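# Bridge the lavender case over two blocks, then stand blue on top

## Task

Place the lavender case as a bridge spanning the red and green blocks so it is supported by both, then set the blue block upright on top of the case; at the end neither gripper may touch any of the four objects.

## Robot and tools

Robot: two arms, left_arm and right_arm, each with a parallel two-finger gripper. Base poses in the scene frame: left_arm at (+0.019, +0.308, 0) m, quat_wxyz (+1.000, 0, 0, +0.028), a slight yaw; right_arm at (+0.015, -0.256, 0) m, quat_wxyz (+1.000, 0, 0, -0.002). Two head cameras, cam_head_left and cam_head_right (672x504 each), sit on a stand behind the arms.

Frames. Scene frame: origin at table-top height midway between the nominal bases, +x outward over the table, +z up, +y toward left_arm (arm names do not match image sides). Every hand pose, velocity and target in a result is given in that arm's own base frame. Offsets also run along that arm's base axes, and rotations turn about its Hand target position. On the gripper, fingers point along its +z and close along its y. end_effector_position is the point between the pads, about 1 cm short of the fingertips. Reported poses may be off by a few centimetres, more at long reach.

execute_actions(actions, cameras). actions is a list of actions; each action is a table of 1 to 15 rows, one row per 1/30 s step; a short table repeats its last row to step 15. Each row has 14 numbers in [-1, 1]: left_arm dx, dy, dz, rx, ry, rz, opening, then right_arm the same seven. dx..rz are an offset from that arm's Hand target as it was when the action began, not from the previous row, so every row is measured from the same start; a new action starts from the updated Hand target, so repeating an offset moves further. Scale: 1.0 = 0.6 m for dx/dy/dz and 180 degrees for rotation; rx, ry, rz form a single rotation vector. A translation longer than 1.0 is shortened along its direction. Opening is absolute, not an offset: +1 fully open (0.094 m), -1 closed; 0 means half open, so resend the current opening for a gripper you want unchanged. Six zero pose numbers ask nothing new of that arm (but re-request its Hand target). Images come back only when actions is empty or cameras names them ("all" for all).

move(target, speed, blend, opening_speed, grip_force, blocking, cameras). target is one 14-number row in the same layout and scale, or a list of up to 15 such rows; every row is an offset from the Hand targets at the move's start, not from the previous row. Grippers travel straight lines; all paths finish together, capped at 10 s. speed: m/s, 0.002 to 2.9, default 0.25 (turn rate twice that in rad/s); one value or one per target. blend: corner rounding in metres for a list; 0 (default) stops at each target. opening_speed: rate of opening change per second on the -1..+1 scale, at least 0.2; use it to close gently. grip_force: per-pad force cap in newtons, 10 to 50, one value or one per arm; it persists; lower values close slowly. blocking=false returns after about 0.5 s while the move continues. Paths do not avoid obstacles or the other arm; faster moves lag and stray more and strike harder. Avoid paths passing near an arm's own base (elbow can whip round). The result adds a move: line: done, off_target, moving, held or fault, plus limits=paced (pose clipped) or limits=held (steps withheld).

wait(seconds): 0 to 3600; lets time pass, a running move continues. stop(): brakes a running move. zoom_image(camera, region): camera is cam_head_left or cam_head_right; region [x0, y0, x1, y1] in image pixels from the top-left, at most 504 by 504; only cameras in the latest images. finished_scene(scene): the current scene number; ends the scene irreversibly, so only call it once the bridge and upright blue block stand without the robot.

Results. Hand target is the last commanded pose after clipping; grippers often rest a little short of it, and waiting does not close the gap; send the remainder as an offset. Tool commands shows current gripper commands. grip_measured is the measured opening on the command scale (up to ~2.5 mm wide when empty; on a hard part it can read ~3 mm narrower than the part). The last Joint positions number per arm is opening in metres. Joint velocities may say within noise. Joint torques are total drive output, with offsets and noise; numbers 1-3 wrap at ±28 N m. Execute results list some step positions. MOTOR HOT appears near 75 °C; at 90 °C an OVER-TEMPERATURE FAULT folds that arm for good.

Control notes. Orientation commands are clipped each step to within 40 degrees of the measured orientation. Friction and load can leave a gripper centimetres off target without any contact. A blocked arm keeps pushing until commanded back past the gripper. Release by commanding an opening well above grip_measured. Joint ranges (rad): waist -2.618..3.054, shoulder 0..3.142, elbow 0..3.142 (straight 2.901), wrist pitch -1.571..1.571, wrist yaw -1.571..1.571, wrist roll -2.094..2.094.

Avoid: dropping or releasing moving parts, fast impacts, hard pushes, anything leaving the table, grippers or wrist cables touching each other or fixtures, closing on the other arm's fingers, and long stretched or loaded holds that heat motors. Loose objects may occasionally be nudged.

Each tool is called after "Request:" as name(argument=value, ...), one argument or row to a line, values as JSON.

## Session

Request:
execute_actions(
  actions=[],
)

Request:
zoom_image(
  camera="cam_head_left",
  region=[250, 200, 530, 340],
)

Request:
zoom_image(
  camera="cam_head_right",
  region=[250, 200, 530, 340],
)

Scene clock: 0.00 s.
left_arm: end_effector_position=(+0.3942, +0.0045, +0.0977) grip_measured=+1.000 end_effector_quat_wxyz=(+0.558, -0.073, +0.826, -0.021) | right_arm: end_effector_position=(+0.4000, -0.0441, +0.1089) grip_measured=+1.000 end_effector_quat_wxyz=(+0.586, +0.118, +0.789, -0.141)
Joint positions: left_arm=[-0.022 1.478 0.388 0.704 -0.068 -0.154 0.094] | right_arm=[0.084 1.584 0.408 0.867 0.45 0.05 0.094]
Joint velocities: within noise
Joint torques (N m): no reading
Heat: left arm: 36 °C; right arm: 34 °C.
Hand target: left_arm +0.3992, +0.0045, +0.1108; +0.574, -0.073, +0.815, -0.022 | right_arm +0.4014, -0.0449, +0.1143; +0.591, +0.122, +0.785, -0.142
Tool commands: left_gripper/opening=+1.0 right_gripper/opening=+1.0

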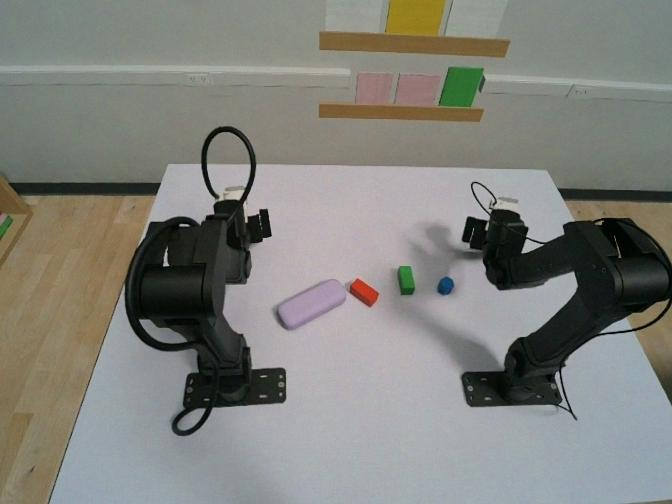

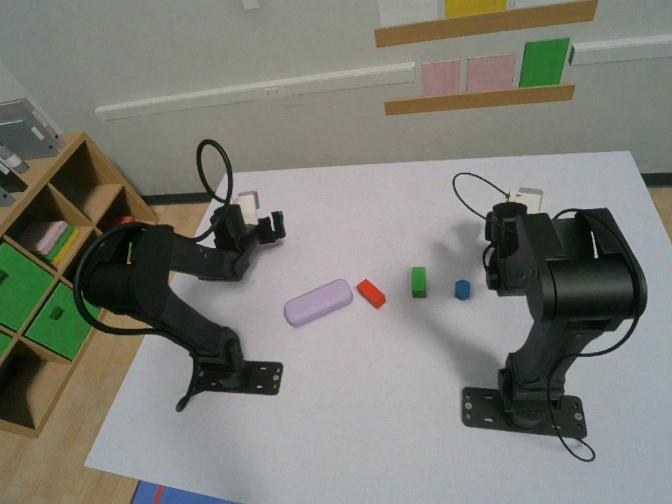

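Scaled by 1.800.

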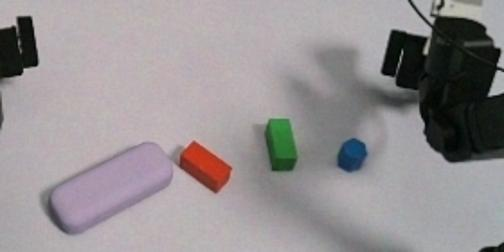

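Scaled by 1.800.

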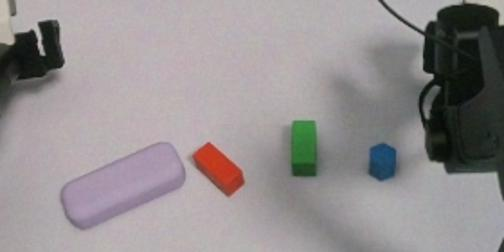

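Request:
move(
  target=[
    [-0.341,-0.2725,0.032,0.22,0.3485,-0.3387,1,-0.2207,0.2373,0.026,0.097,0.4057,0.0838,1],
    [-0.341,-0.2725,-0.136,0.22,0.3485,-0.3387,1,-0.2207,0.2373,-0.05,0.097,0.4057,0.0838,1],
    [-0.341,-0.2725,-0.136,0.22,0.3485,-0.3387,0.05,-0.2207,0.2373,-0.05,0.097,0.4057,0.0838,1],
  ],
  speed=[0.35,0.15,0.15],
  grip_force=[25, 35],
  cameras=["all"],
)

Request:
zoom_image(
  camera="cam_head_left",
  region=[390, 220, 510, 320],
)

Request:
zoom_image(
  camera="cam_head_right",
  region=[400, 220, 520, 320],
)

Request:
zoom_image(
  camera="cam_head_left",
  region=[240, 220, 420, 350],
)

Scene clock: 27.93 s.
left_arm: end_effector_position=(+0.1931, -0.1552, +0.0313) grip_measured=+0.335 end_effector_quat_wxyz=(-0.006, +0.494, +0.869, +0.002) | right_arm: end_effector_position=(+0.2740, +0.0962, +0.0898) grip_measured=+1.000 end_effector_quat_wxyz=(+0.013, +0.000, +1.000, +0.000)
Joint positions: left_arm=[-0.683 1.569 0.918 -0.932 -0.002 0.351 0.063] | right_arm=[0.339 1.631 1.224 -1.14 0.008 0.339 0.094]
Joint torques (N m): left_arm=[-0.57 -5.96 4.62 0.43 0.05 0.08] | right_arm=[0.35 -6.12 3.97 0.13 -0.04 0.02]
Heat: left arm: 37 °C; right arm: 35 °C.
Hand target: left_arm +0.1945, -0.1589, +0.0292; +0.000, +0.501, +0.866, +0.000 | right_arm +0.2690, +0.0974, +0.0842; +0.000, -0.001, +1.000, +0.000
Off the commanded pose: left_arm 0.005 m, 1 deg | right_arm 0.008 m, 1 deg.
grip_force (N): 25, 35
move: done

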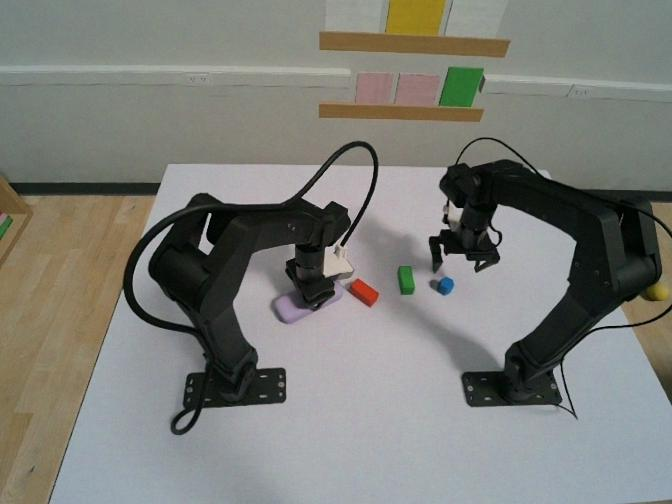

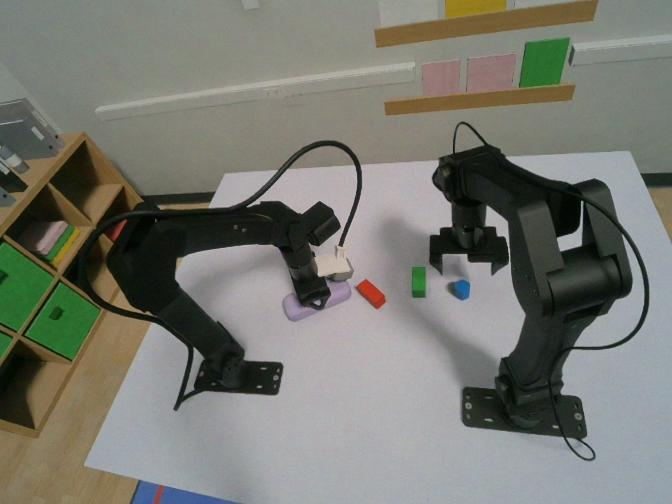

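Scaled by 4.200.

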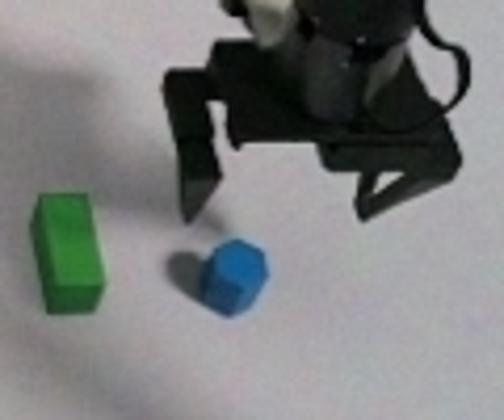

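Scaled by 4.200.

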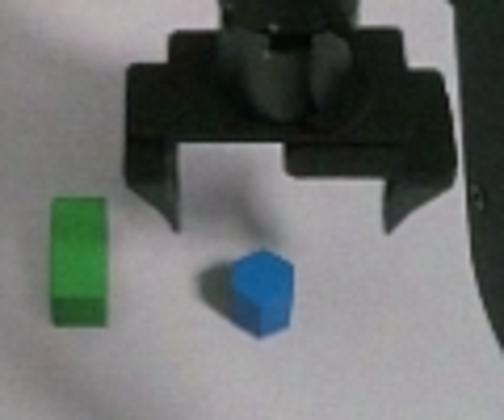

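Scaled by 2.800.

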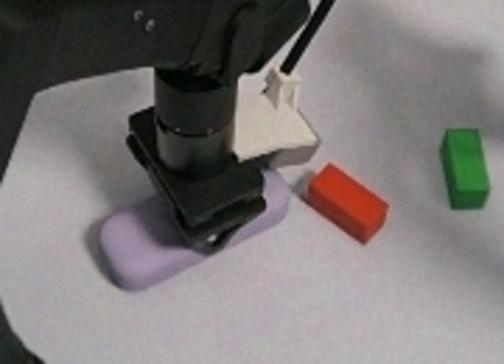

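Request:
move(
  target=[
    [0,0,0,0,0,0,0.05,-0.008,0.01,-0.111,0,0,0,1],
    [0,0,0,0,0,0,0.05,-0.008,0.01,-0.111,0,0,0,-0.7],
  ],
  speed=0.15,
  cameras=["all"],
)

Request:
zoom_image(
  camera="cam_head_left",
  region=[390, 220, 510, 320],
)

Request:
zoom_image(
  camera="cam_head_right",
  region=[400, 220, 520, 320],
)

Scene clock: 37.60 s.
left_arm: end_effector_position=(+0.1931, -0.1552, +0.0313) grip_measured=+0.334 end_effector_quat_wxyz=(-0.006, +0.494, +0.869, +0.002) | right_arm: end_effector_position=(+0.2707, +0.1030, +0.0236) grip_measured=-0.364 end_effector_quat_wxyz=(+0.014, -0.002, +1.000, +0.001)
Joint positions: left_arm=[-0.683 1.569 0.918 -0.932 -0.002 0.351 0.063] | right_arm=[0.365 1.702 1.027 -0.869 0.007 0.36 0.03]
Joint torques (N m): left_arm=[-0.55 -5.94 4.56 0.44 0.06 0.08] | right_arm=[0.4 -6.15 3.59 0.15 -0.07 0.08]
Heat: left arm: 37 °C; right arm: 35 °C.
Hand target: left_arm +0.1945, -0.1589, +0.0292; +0.000, +0.501, +0.866, +0.000 | right_arm +0.2643, +0.1035, +0.0177; +0.001, -0.001, +1.000, +0.000
Off the commanded pose: left_arm 0.005 m, 1 deg | right_arm 0.009 m, 2 deg.
grip_force (N): 25, 35
move: done

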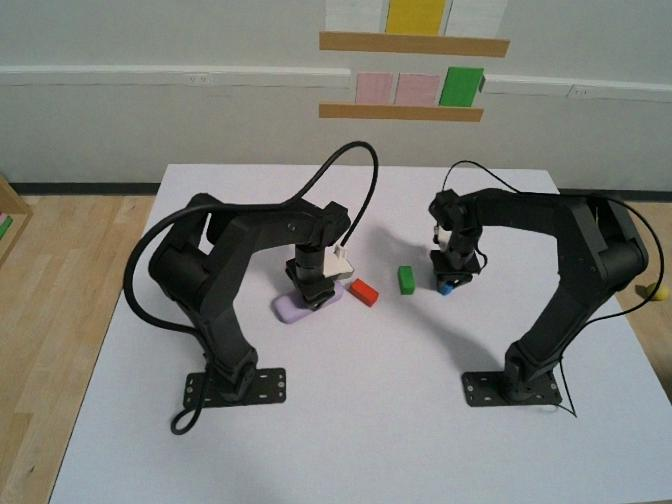

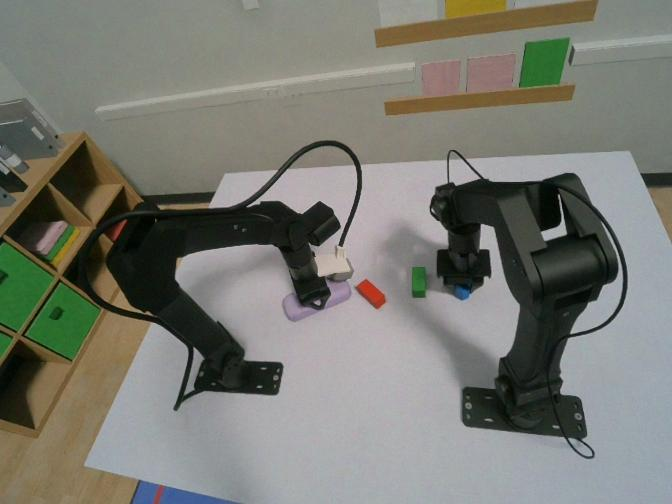

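Scaled by 4.200.

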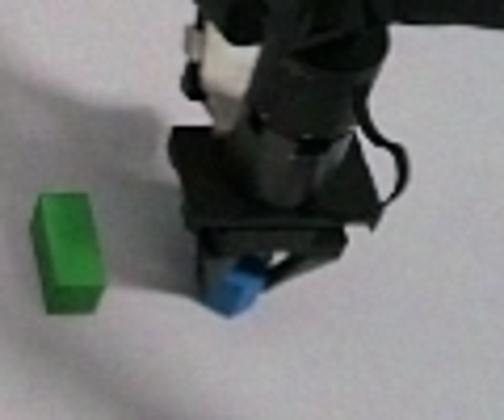

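Scaled by 4.200.

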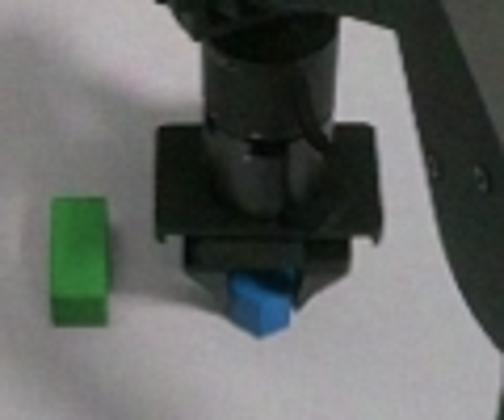

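Request:
move(
  target=[
    [0,0,0.12,0,0,0,0.05,0,0,0.13,0,0,0,-0.7],
    [0.048,-0.302,0.14,0,0,-0.061,0.05,0,-0.3,0.18,0,0,0,-0.7],
  ],
  speed=[0.18,0.25],
  blend=[0.015,0],
  cameras=["all"],
)

Request:
zoom_image(
  camera="cam_head_left",
  region=[300, 200, 480, 330],
)

Request:
zoom_image(
  camera="cam_head_right",
  region=[310, 200, 490, 330],
)

Scene clock: 48.17 s.
left_arm: end_effector_position=(+0.2212, -0.3344, +0.1059) grip_measured=+0.334 end_effector_quat_wxyz=(-0.008, +0.584, +0.812, +0.005) | right_arm: end_effector_position=(+0.2649, -0.0769, +0.1212) grip_measured=-0.365 end_effector_quat_wxyz=(+0.006, +0.001, +1.000, -0.007)
Joint positions: left_arm=[-0.99 2.103 1.903 -1.39 -0.002 0.258 0.063] | right_arm=[-0.279 1.572 1.288 -1.273 0.01 -0.277 0.03]
Joint torques (N m): left_arm=[-0.24 -11.9 8.65 0.13 0.08 -0.11] | right_arm=[-0.54 -5.35 6.9 -0.16 -0.06 -0.08]
Heat: left arm: 37 °C; right arm: 35 °C.
Hand target: left_arm +0.2233, -0.3401, +0.1133; +0.000, +0.581, +0.814, +0.000 | right_arm +0.2643, -0.0765, +0.1257; +0.001, -0.001, +1.000, +0.000
Off the commanded pose: left_arm 0.010 m, 1 deg | right_arm 0.005 m, 1 deg.
grip_force (N): 25, 35
move: done

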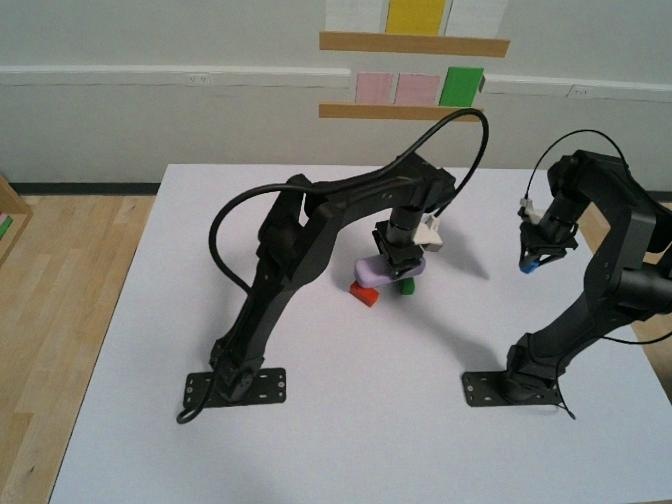

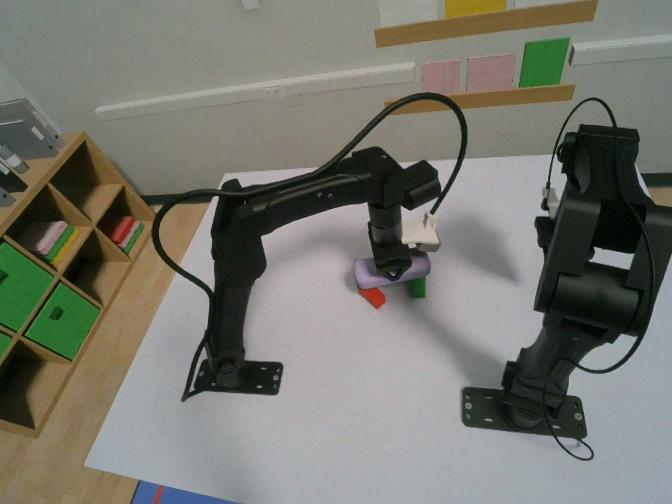

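Scaled by 2.800.

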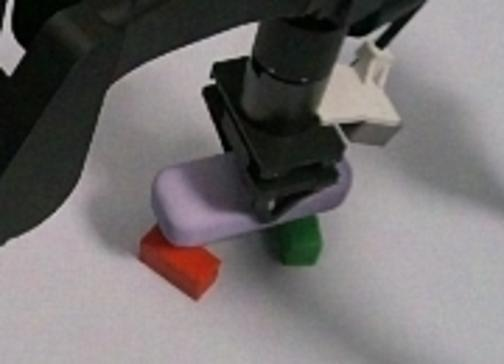

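Scaled by 2.800.

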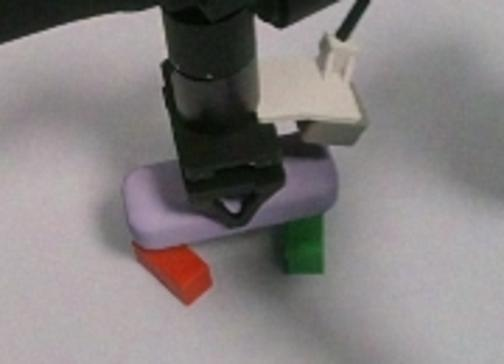

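Request:
move(
  target=[
    [0.005,0.003,-0.06,0,0,0.01,0.05,0,0,0,0,0,0,-0.7],
    [0.005,0.003,-0.085,0,0,0.01,0.05,0,0,0,0,0,0,-0.7],
  ],
  speed=[0.12,0.05],
  blend=[0.005,0],
  cameras=["all"],
)

Request:
zoom_image(
  camera="cam_head_left",
  region=[300, 200, 480, 330],
)

Request:
zoom_image(
  camera="cam_head_right",
  region=[310, 200, 490, 330],
)

Scene clock: 54.60 s.
left_arm: end_effector_position=(+0.2208, -0.3336, +0.0660) grip_measured=+0.334 end_effector_quat_wxyz=(-0.011, +0.575, +0.818, +0.006) | right_arm: end_effector_position=(+0.2648, -0.0769, +0.1212) grip_measured=-0.365 end_effector_quat_wxyz=(+0.005, +0.001, +1.000, -0.007)
Joint positions: left_arm=[-0.99 2.112 1.759 -1.243 -0.002 0.235 0.063] | right_arm=[-0.279 1.572 1.288 -1.273 0.01 -0.277 0.03]
Joint torques (N m): left_arm=[0.53 -12.07 4.66 0.55 0.07 -0.11] | right_arm=[-0.47 -5.34 6.89 -0.19 -0.11 -0.09]
Heat: left arm: 37 °C; right arm: 35 °C.
Hand target: left_arm +0.2264, -0.3384, +0.0623; +0.001, +0.569, +0.823, -0.001 | right_arm +0.2643, -0.0765, +0.1257; +0.000, -0.001, +1.000, +0.000
Off the commanded pose: left_arm 0.008 m, 2 deg | right_arm 0.005 m, 1 deg.
grip_force (N): 25, 35
move: done

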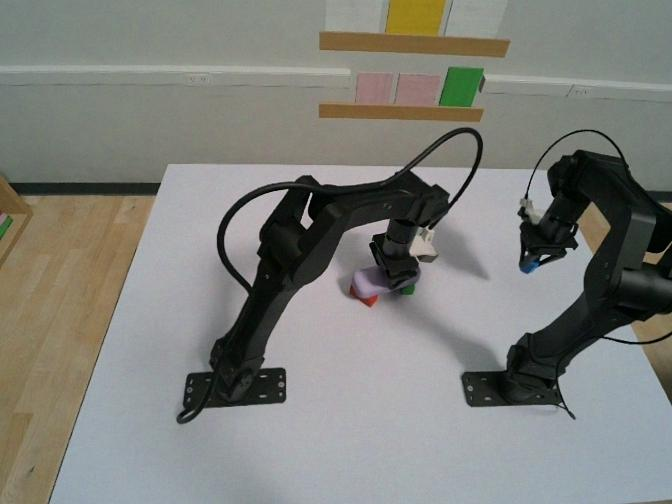

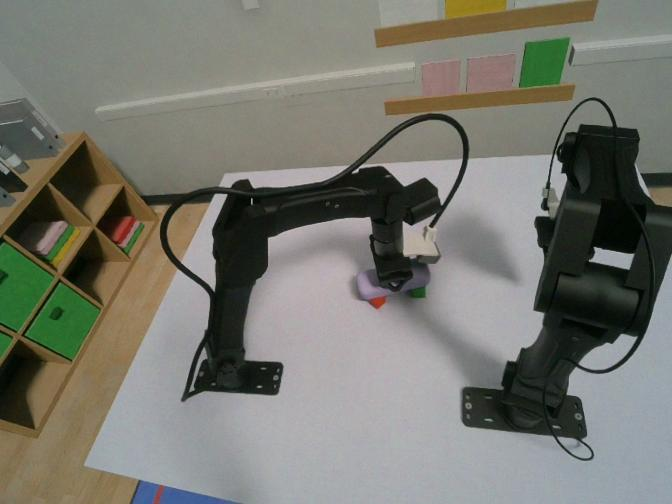

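Scaled by 2.800.

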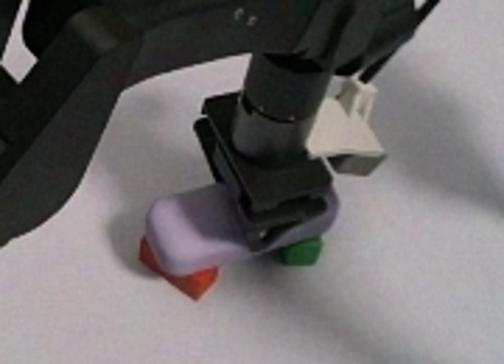

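Scaled by 2.800.

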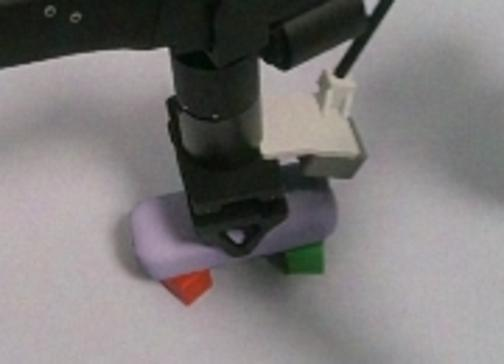

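Request:
move(
  target=[0,0,-0.018,0,0,0,0.05,0,0,0,0,0,0,-0.7],
  speed=0.04,
  cameras=[],
)

Scene clock: 57.47 s.
left_arm: end_effector_position=(+0.2206, -0.3335, +0.0647) grip_measured=+0.334 end_effector_quat_wxyz=(-0.009, +0.575, +0.818, +0.005) | right_arm: end_effector_position=(+0.2648, -0.0769, +0.1212) grip_measured=-0.365 end_effector_quat_wxyz=(+0.005, +0.001, +1.000, -0.007)
Joint positions: left_arm=[-0.99 2.108 1.747 -1.231 -0.002 0.235 0.063] | right_arm=[-0.279 1.572 1.288 -1.273 0.01 -0.277 0.03]
Joint torques (N m): left_arm=[0.59 -11.07 2.93 0.75 0.05 -0.08] | right_arm=[-0.47 -5.33 7.04 -0.13 -0.08 -0.12]
Heat: left arm: 37 °C; right arm: 35 °C.
Hand target: left_arm +0.2263, -0.3383, +0.0514; +0.000, +0.569, +0.823, +0.000 | right_arm +0.2643, -0.0765, +0.1257; +0.000, -0.001, +1.000, +0.000
Off the commanded pose: left_arm 0.015 m, 2 deg | right_arm 0.005 m, 1 deg.
grip_force (N): 25, 35
move: off_target (left_arm)

Request:
move(
  target=[
    [-0.004,0.005,0.017,0,0,0,0.05,0,0,0,0,0,0,-0.7],
    [-0.004,0.005,0.017,0,0,0,1,0,0,0,0,0,0,-0.7],
    [-0.004,0.005,0.18,0,0,0,1,0,0.01,0.05,0,0,0,-0.7],
    [0,0.5,0.24,0,0,0,1,-0.007,0.561,0.057,0,0,0,-0.7],
  ],
  speed=[0.05,0.05,0.12,0.3],
  blend=[0,0,0.015,0],
  cameras=["all"],
)

Request:
zoom_image(
  camera="cam_head_left",
  region=[330, 210, 450, 320],
)

Request:
zoom_image(
  camera="cam_head_right",
  region=[330, 210, 450, 320],
)

Scene clock: 69.40 s.
left_arm: end_effector_position=(+0.2324, -0.0380, +0.1898) grip_measured=+0.998 end_effector_quat_wxyz=(+0.003, +0.566, +0.824, +0.009) | right_arm: end_effector_position=(+0.2608, +0.2626, +0.1578) grip_measured=-0.365 end_effector_quat_wxyz=(+0.003, -0.005, +1.000, +0.011)
Joint positions: left_arm=[-0.177 1.447 1.446 -1.557 -0.014 1.026 0.094] | right_arm=[0.781 1.946 1.882 -1.486 -0.011 0.772 0.03]
Joint torques (N m): left_arm=[0.57 -7.79 4.92 0.17 0.18 0.09] | right_arm=[0.23 -8.29 6.74 -0.18 0.12 0.08]
Heat: left arm: 37 °C; right arm: 35 °C.
Hand target: left_arm +0.2263, -0.0383, +0.1953; +0.000, +0.568, +0.823, -0.001 | right_arm +0.2602, +0.2601, +0.1599; +0.000, -0.001, +1.000, +0.000
Off the commanded pose: left_arm 0.008 m, 1 deg | right_arm 0.003 m, 1 deg.
joint sent to its limit (left arm) — joint 4 (wrist pitch), lower limit. The joint targets still meet the commanded pose.
grip_force (N): 25, 35
move: done

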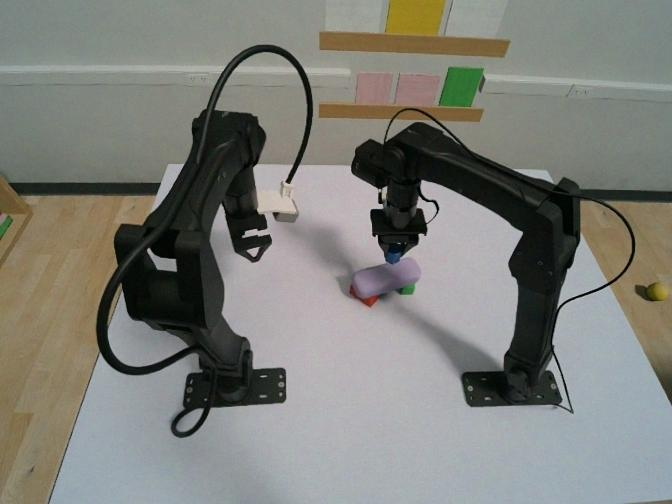

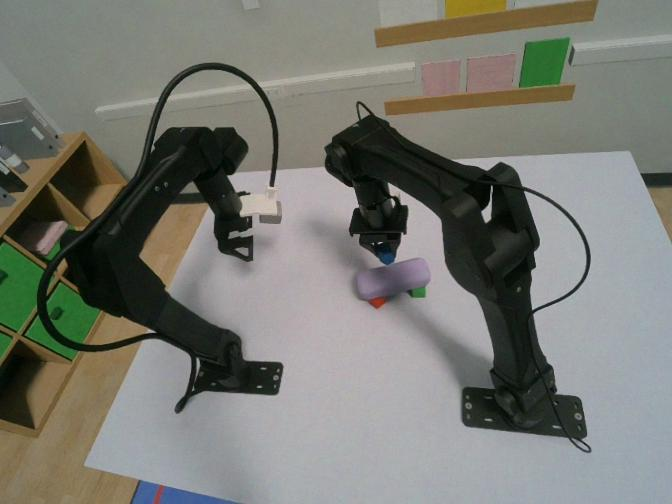

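Scaled by 4.200.

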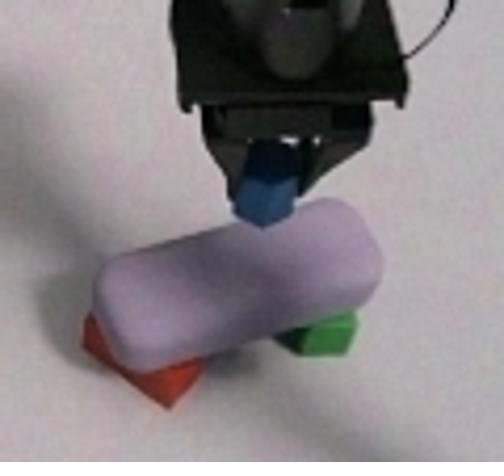

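Scaled by 4.200.

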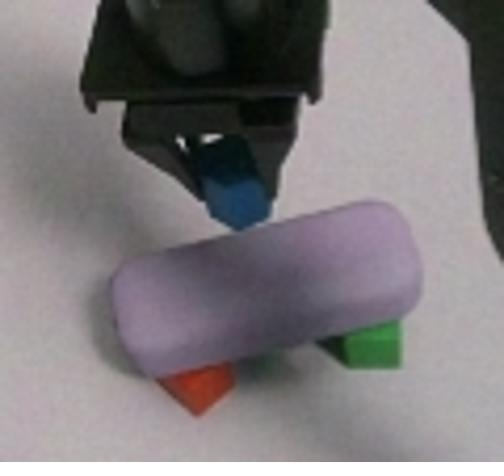

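Request:
move(
  target=[
    [0,0,0,0,0,0,1,0.017,0,-0.055,0,0,0,-0.7],
    [0,0,0,0,0,0,1,0.016,0,-0.1,0,0,0,-0.7],
  ],
  speed=[0.12,0.05],
  blend=[0.005,0],
  cameras=["all"],
)

Request:
zoom_image(
  camera="cam_head_left",
  region=[330, 210, 450, 320],
)

Request:
zoom_image(
  camera="cam_head_right",
  region=[330, 210, 450, 320],
)

Scene clock: 76.00 s.
left_arm: end_effector_position=(+0.2324, -0.0380, +0.1898) grip_measured=+0.998 end_effector_quat_wxyz=(+0.003, +0.566, +0.824, +0.009) | right_arm: end_effector_position=(+0.2697, +0.2658, +0.1063) grip_measured=-0.365 end_effector_quat_wxyz=(+0.005, +0.000, +1.000, +0.012)
Joint positions: left_arm=[-0.177 1.447 1.446 -1.557 -0.014 1.027 0.094] | right_arm=[0.77 1.961 1.697 -1.282 -0.011 0.771 0.03]
Joint torques (N m): left_arm=[0.55 -7.86 4.9 0.18 0.15 0.08] | right_arm=[-0.54 -8.77 4.04 0.1 0.07 -0.07]
Heat: left arm: 36 °C; right arm: 35 °C.
Hand target: left_arm +0.2263, -0.0383, +0.1953; +0.000, +0.569, +0.823, -0.001 | right_arm +0.2697, +0.2600, +0.0998; +0.000, -0.001, +1.000, +0.000
Off the commanded pose: left_arm 0.008 m, 1 deg | right_arm 0.009 m, 2 deg.
joint sent to its limit (left arm) — joint 4 (wrist pitch), lower limit. The joint targets still meet the commanded pose.
grip_force (N): 25, 35
move: done

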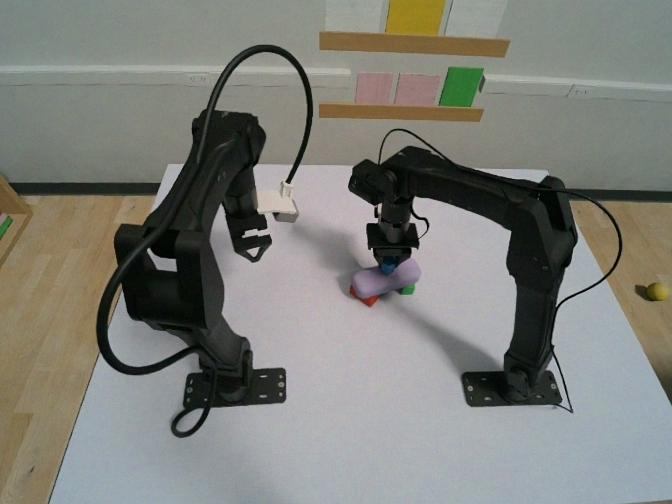

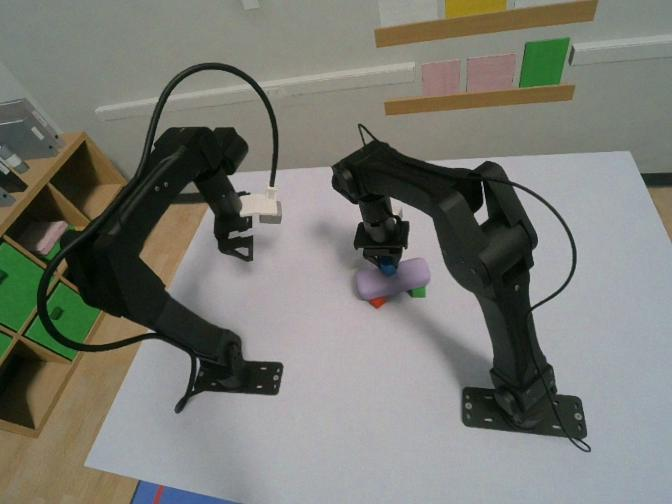

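Scaled by 4.200.

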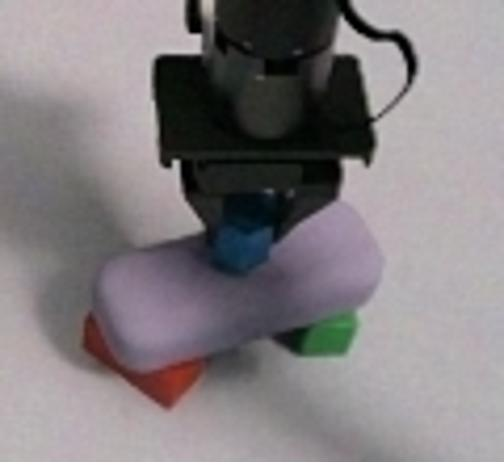

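Scaled by 4.200.

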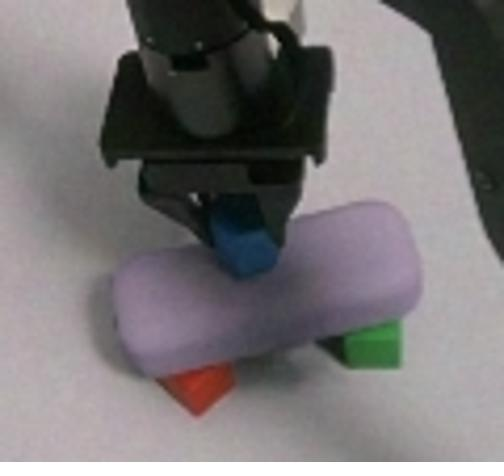

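Request:
move(
  target=[0,0,0,0,0,0,1,0,0,-0.025,0,0,0,-0.7],
  speed=0.04,
  cameras=["cam_head_left"],
)

Request:
zoom_image(
  camera="cam_head_left",
  region=[330, 210, 450, 320],
)

Scene clock: 78.83 s.
left_arm: end_effector_position=(+0.2324, -0.0380, +0.1898) grip_measured=+0.998 end_effector_quat_wxyz=(+0.003, +0.566, +0.824, +0.009) | right_arm: end_effector_position=(+0.2685, +0.2645, +0.0960) grip_measured=-0.365 end_effector_quat_wxyz=(+0.003, +0.000, +1.000, +0.011)
Joint positions: left_arm=[-0.177 1.447 1.446 -1.557 -0.014 1.027 0.094] | right_arm=[0.77 1.961 1.657 -1.247 -0.011 0.771 0.03]
Joint torques (N m): left_arm=[0.46 -7.79 4.9 0.18 0.17 0.09] | right_arm=[-0.39 -8.72 3.08 0.33 0.09 -0.07]
Heat: left arm: 36 °C; right arm: 35 °C.
Hand target: left_arm +0.2263, -0.0383, +0.1953; +0.000, +0.569, +0.823, -0.001 | right_arm +0.2697, +0.2601, +0.0848; +0.000, -0.001, +1.000, +0.000
Off the commanded pose: left_arm 0.008 m, 1 deg | right_arm 0.012 m, 1 deg.
joint sent to its limit (left arm) — joint 4 (wrist pitch), lower limit. The joint targets still meet the commanded pose.
grip_force (N): 25, 35
move: off_target (right_arm)

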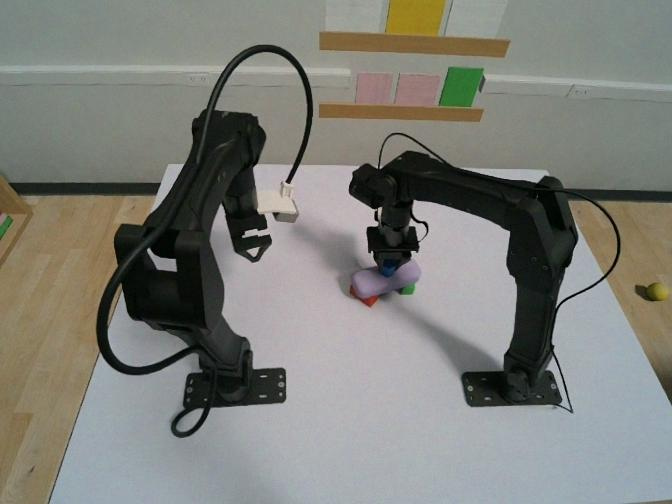

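Scaled by 4.200.

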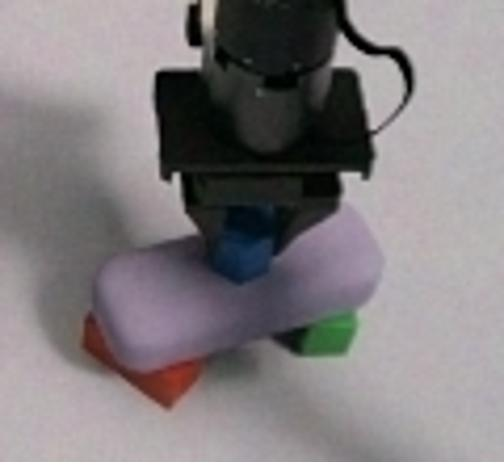

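Request:
move(
  target=[
    [0,0.002,-0.014,0,0,0,1,0,0.002,-0.014,0,0,0,-0.7],
  ],
  speed=0.03,
  cameras=[],
)

Scene clock: 80.97 s.
left_arm: end_effector_position=(+0.2290, -0.0363, +0.1852) grip_measured=+0.998 end_effector_quat_wxyz=(-0.006, +0.566, +0.824, +0.005) | right_arm: end_effector_position=(+0.2685, +0.2644, +0.0950) grip_measured=-0.365 end_effector_quat_wxyz=(+0.005, +0.000, +1.000, +0.012)
Joint positions: left_arm=[-0.172 1.447 1.427 -1.557 -0.014 1.031 0.094] | right_arm=[0.77 1.956 1.645 -1.235 -0.011 0.771 0.03]
Joint torques (N m): left_arm=[0.42 -6.57 4.79 0.27 0.16 0.05] | right_arm=[-0.31 -7.71 2.06 0.59 0.07 -0.03]
Heat: left arm: 36 °C; right arm: 36 °C.
Hand target: left_arm +0.2262, -0.0372, +0.1869; +0.000, +0.569, +0.823, -0.001 | right_arm +0.2697, +0.2613, +0.0765; +0.000, -0.001, +1.000, +0.000
Off the commanded pose: left_arm 0.003 m, 1 deg | right_arm 0.019 m, 2 deg.
grip_force (N): 25, 35
move: off_target (right_arm)

Request:
move(
  target=[
    [0,0,0,0,0,0,1,0,0.001,0.018,0,0,0,-0.7],
    [0,0,0,0,0,0,1,0,0.001,0.018,0,0,0,0.2],
    [0,0,0,0,0,0,1,0,0.001,0.15,0,0,0,0.2],
    [0,0,0,0,0,0,1,0,-0.2,0.18,0,0,0,0.2],
  ],
  speed=[0.03,0.05,0.1,0.3],
  blend=[0,0,0.015,0],
  opening_speed=0.6,
  cameras=["cam_head_left"],
)

Request:
zoom_image(
  camera="cam_head_left",
  region=[330, 210, 450, 320],
)

Scene clock: 88.37 s.
left_arm: end_effector_position=(+0.2290, -0.0363, +0.1852) grip_measured=+0.998 end_effector_quat_wxyz=(-0.006, +0.566, +0.824, +0.005) | right_arm: end_effector_position=(+0.2806, +0.1494, +0.1803) grip_measured=+0.199 end_effector_quat_wxyz=(+0.011, +0.001, +1.000, +0.006)
Joint positions: left_arm=[-0.172 1.447 1.427 -1.557 -0.014 1.031 0.094] | right_arm=[0.486 1.742 1.71 -1.514 0 0.488 0.056]
Joint torques (N m): left_arm=[0.53 -6.57 4.7 0.23 0.16 0.11] | right_arm=[-0.58 -9.4 3.82 -0.25 -0.02 -0.12]
Heat: left arm: 36 °C; right arm: 36 °C.
Hand target: left_arm +0.2262, -0.0372, +0.1869; +0.000, +0.569, +0.823, -0.001 | right_arm +0.2697, +0.1413, +0.1845; +0.001, -0.001, +1.000, +0.000
Off the commanded pose: left_arm 0.003 m, 1 deg | right_arm 0.014 m, 1 deg.
grip_force (N): 25, 35
move: off_target (right_arm)

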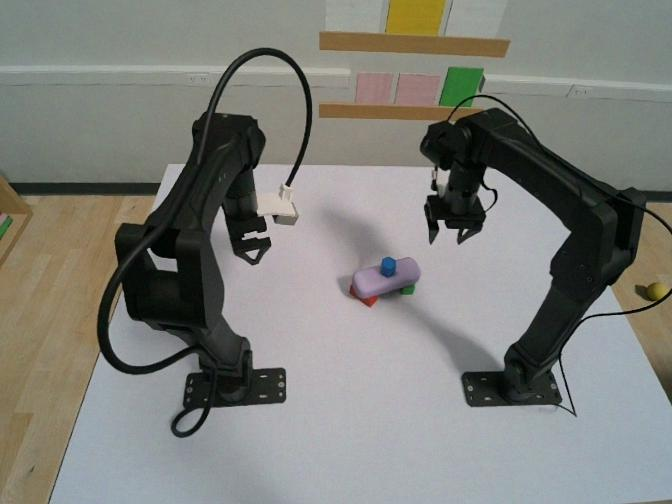

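Scaled by 4.200.

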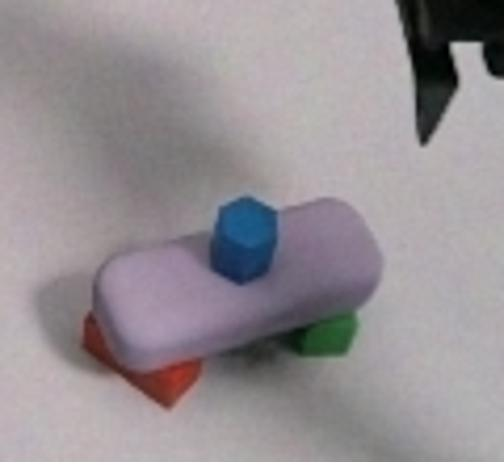

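Request:
finished_scene(
  scene=3,
)

The scene is finished: the task was done.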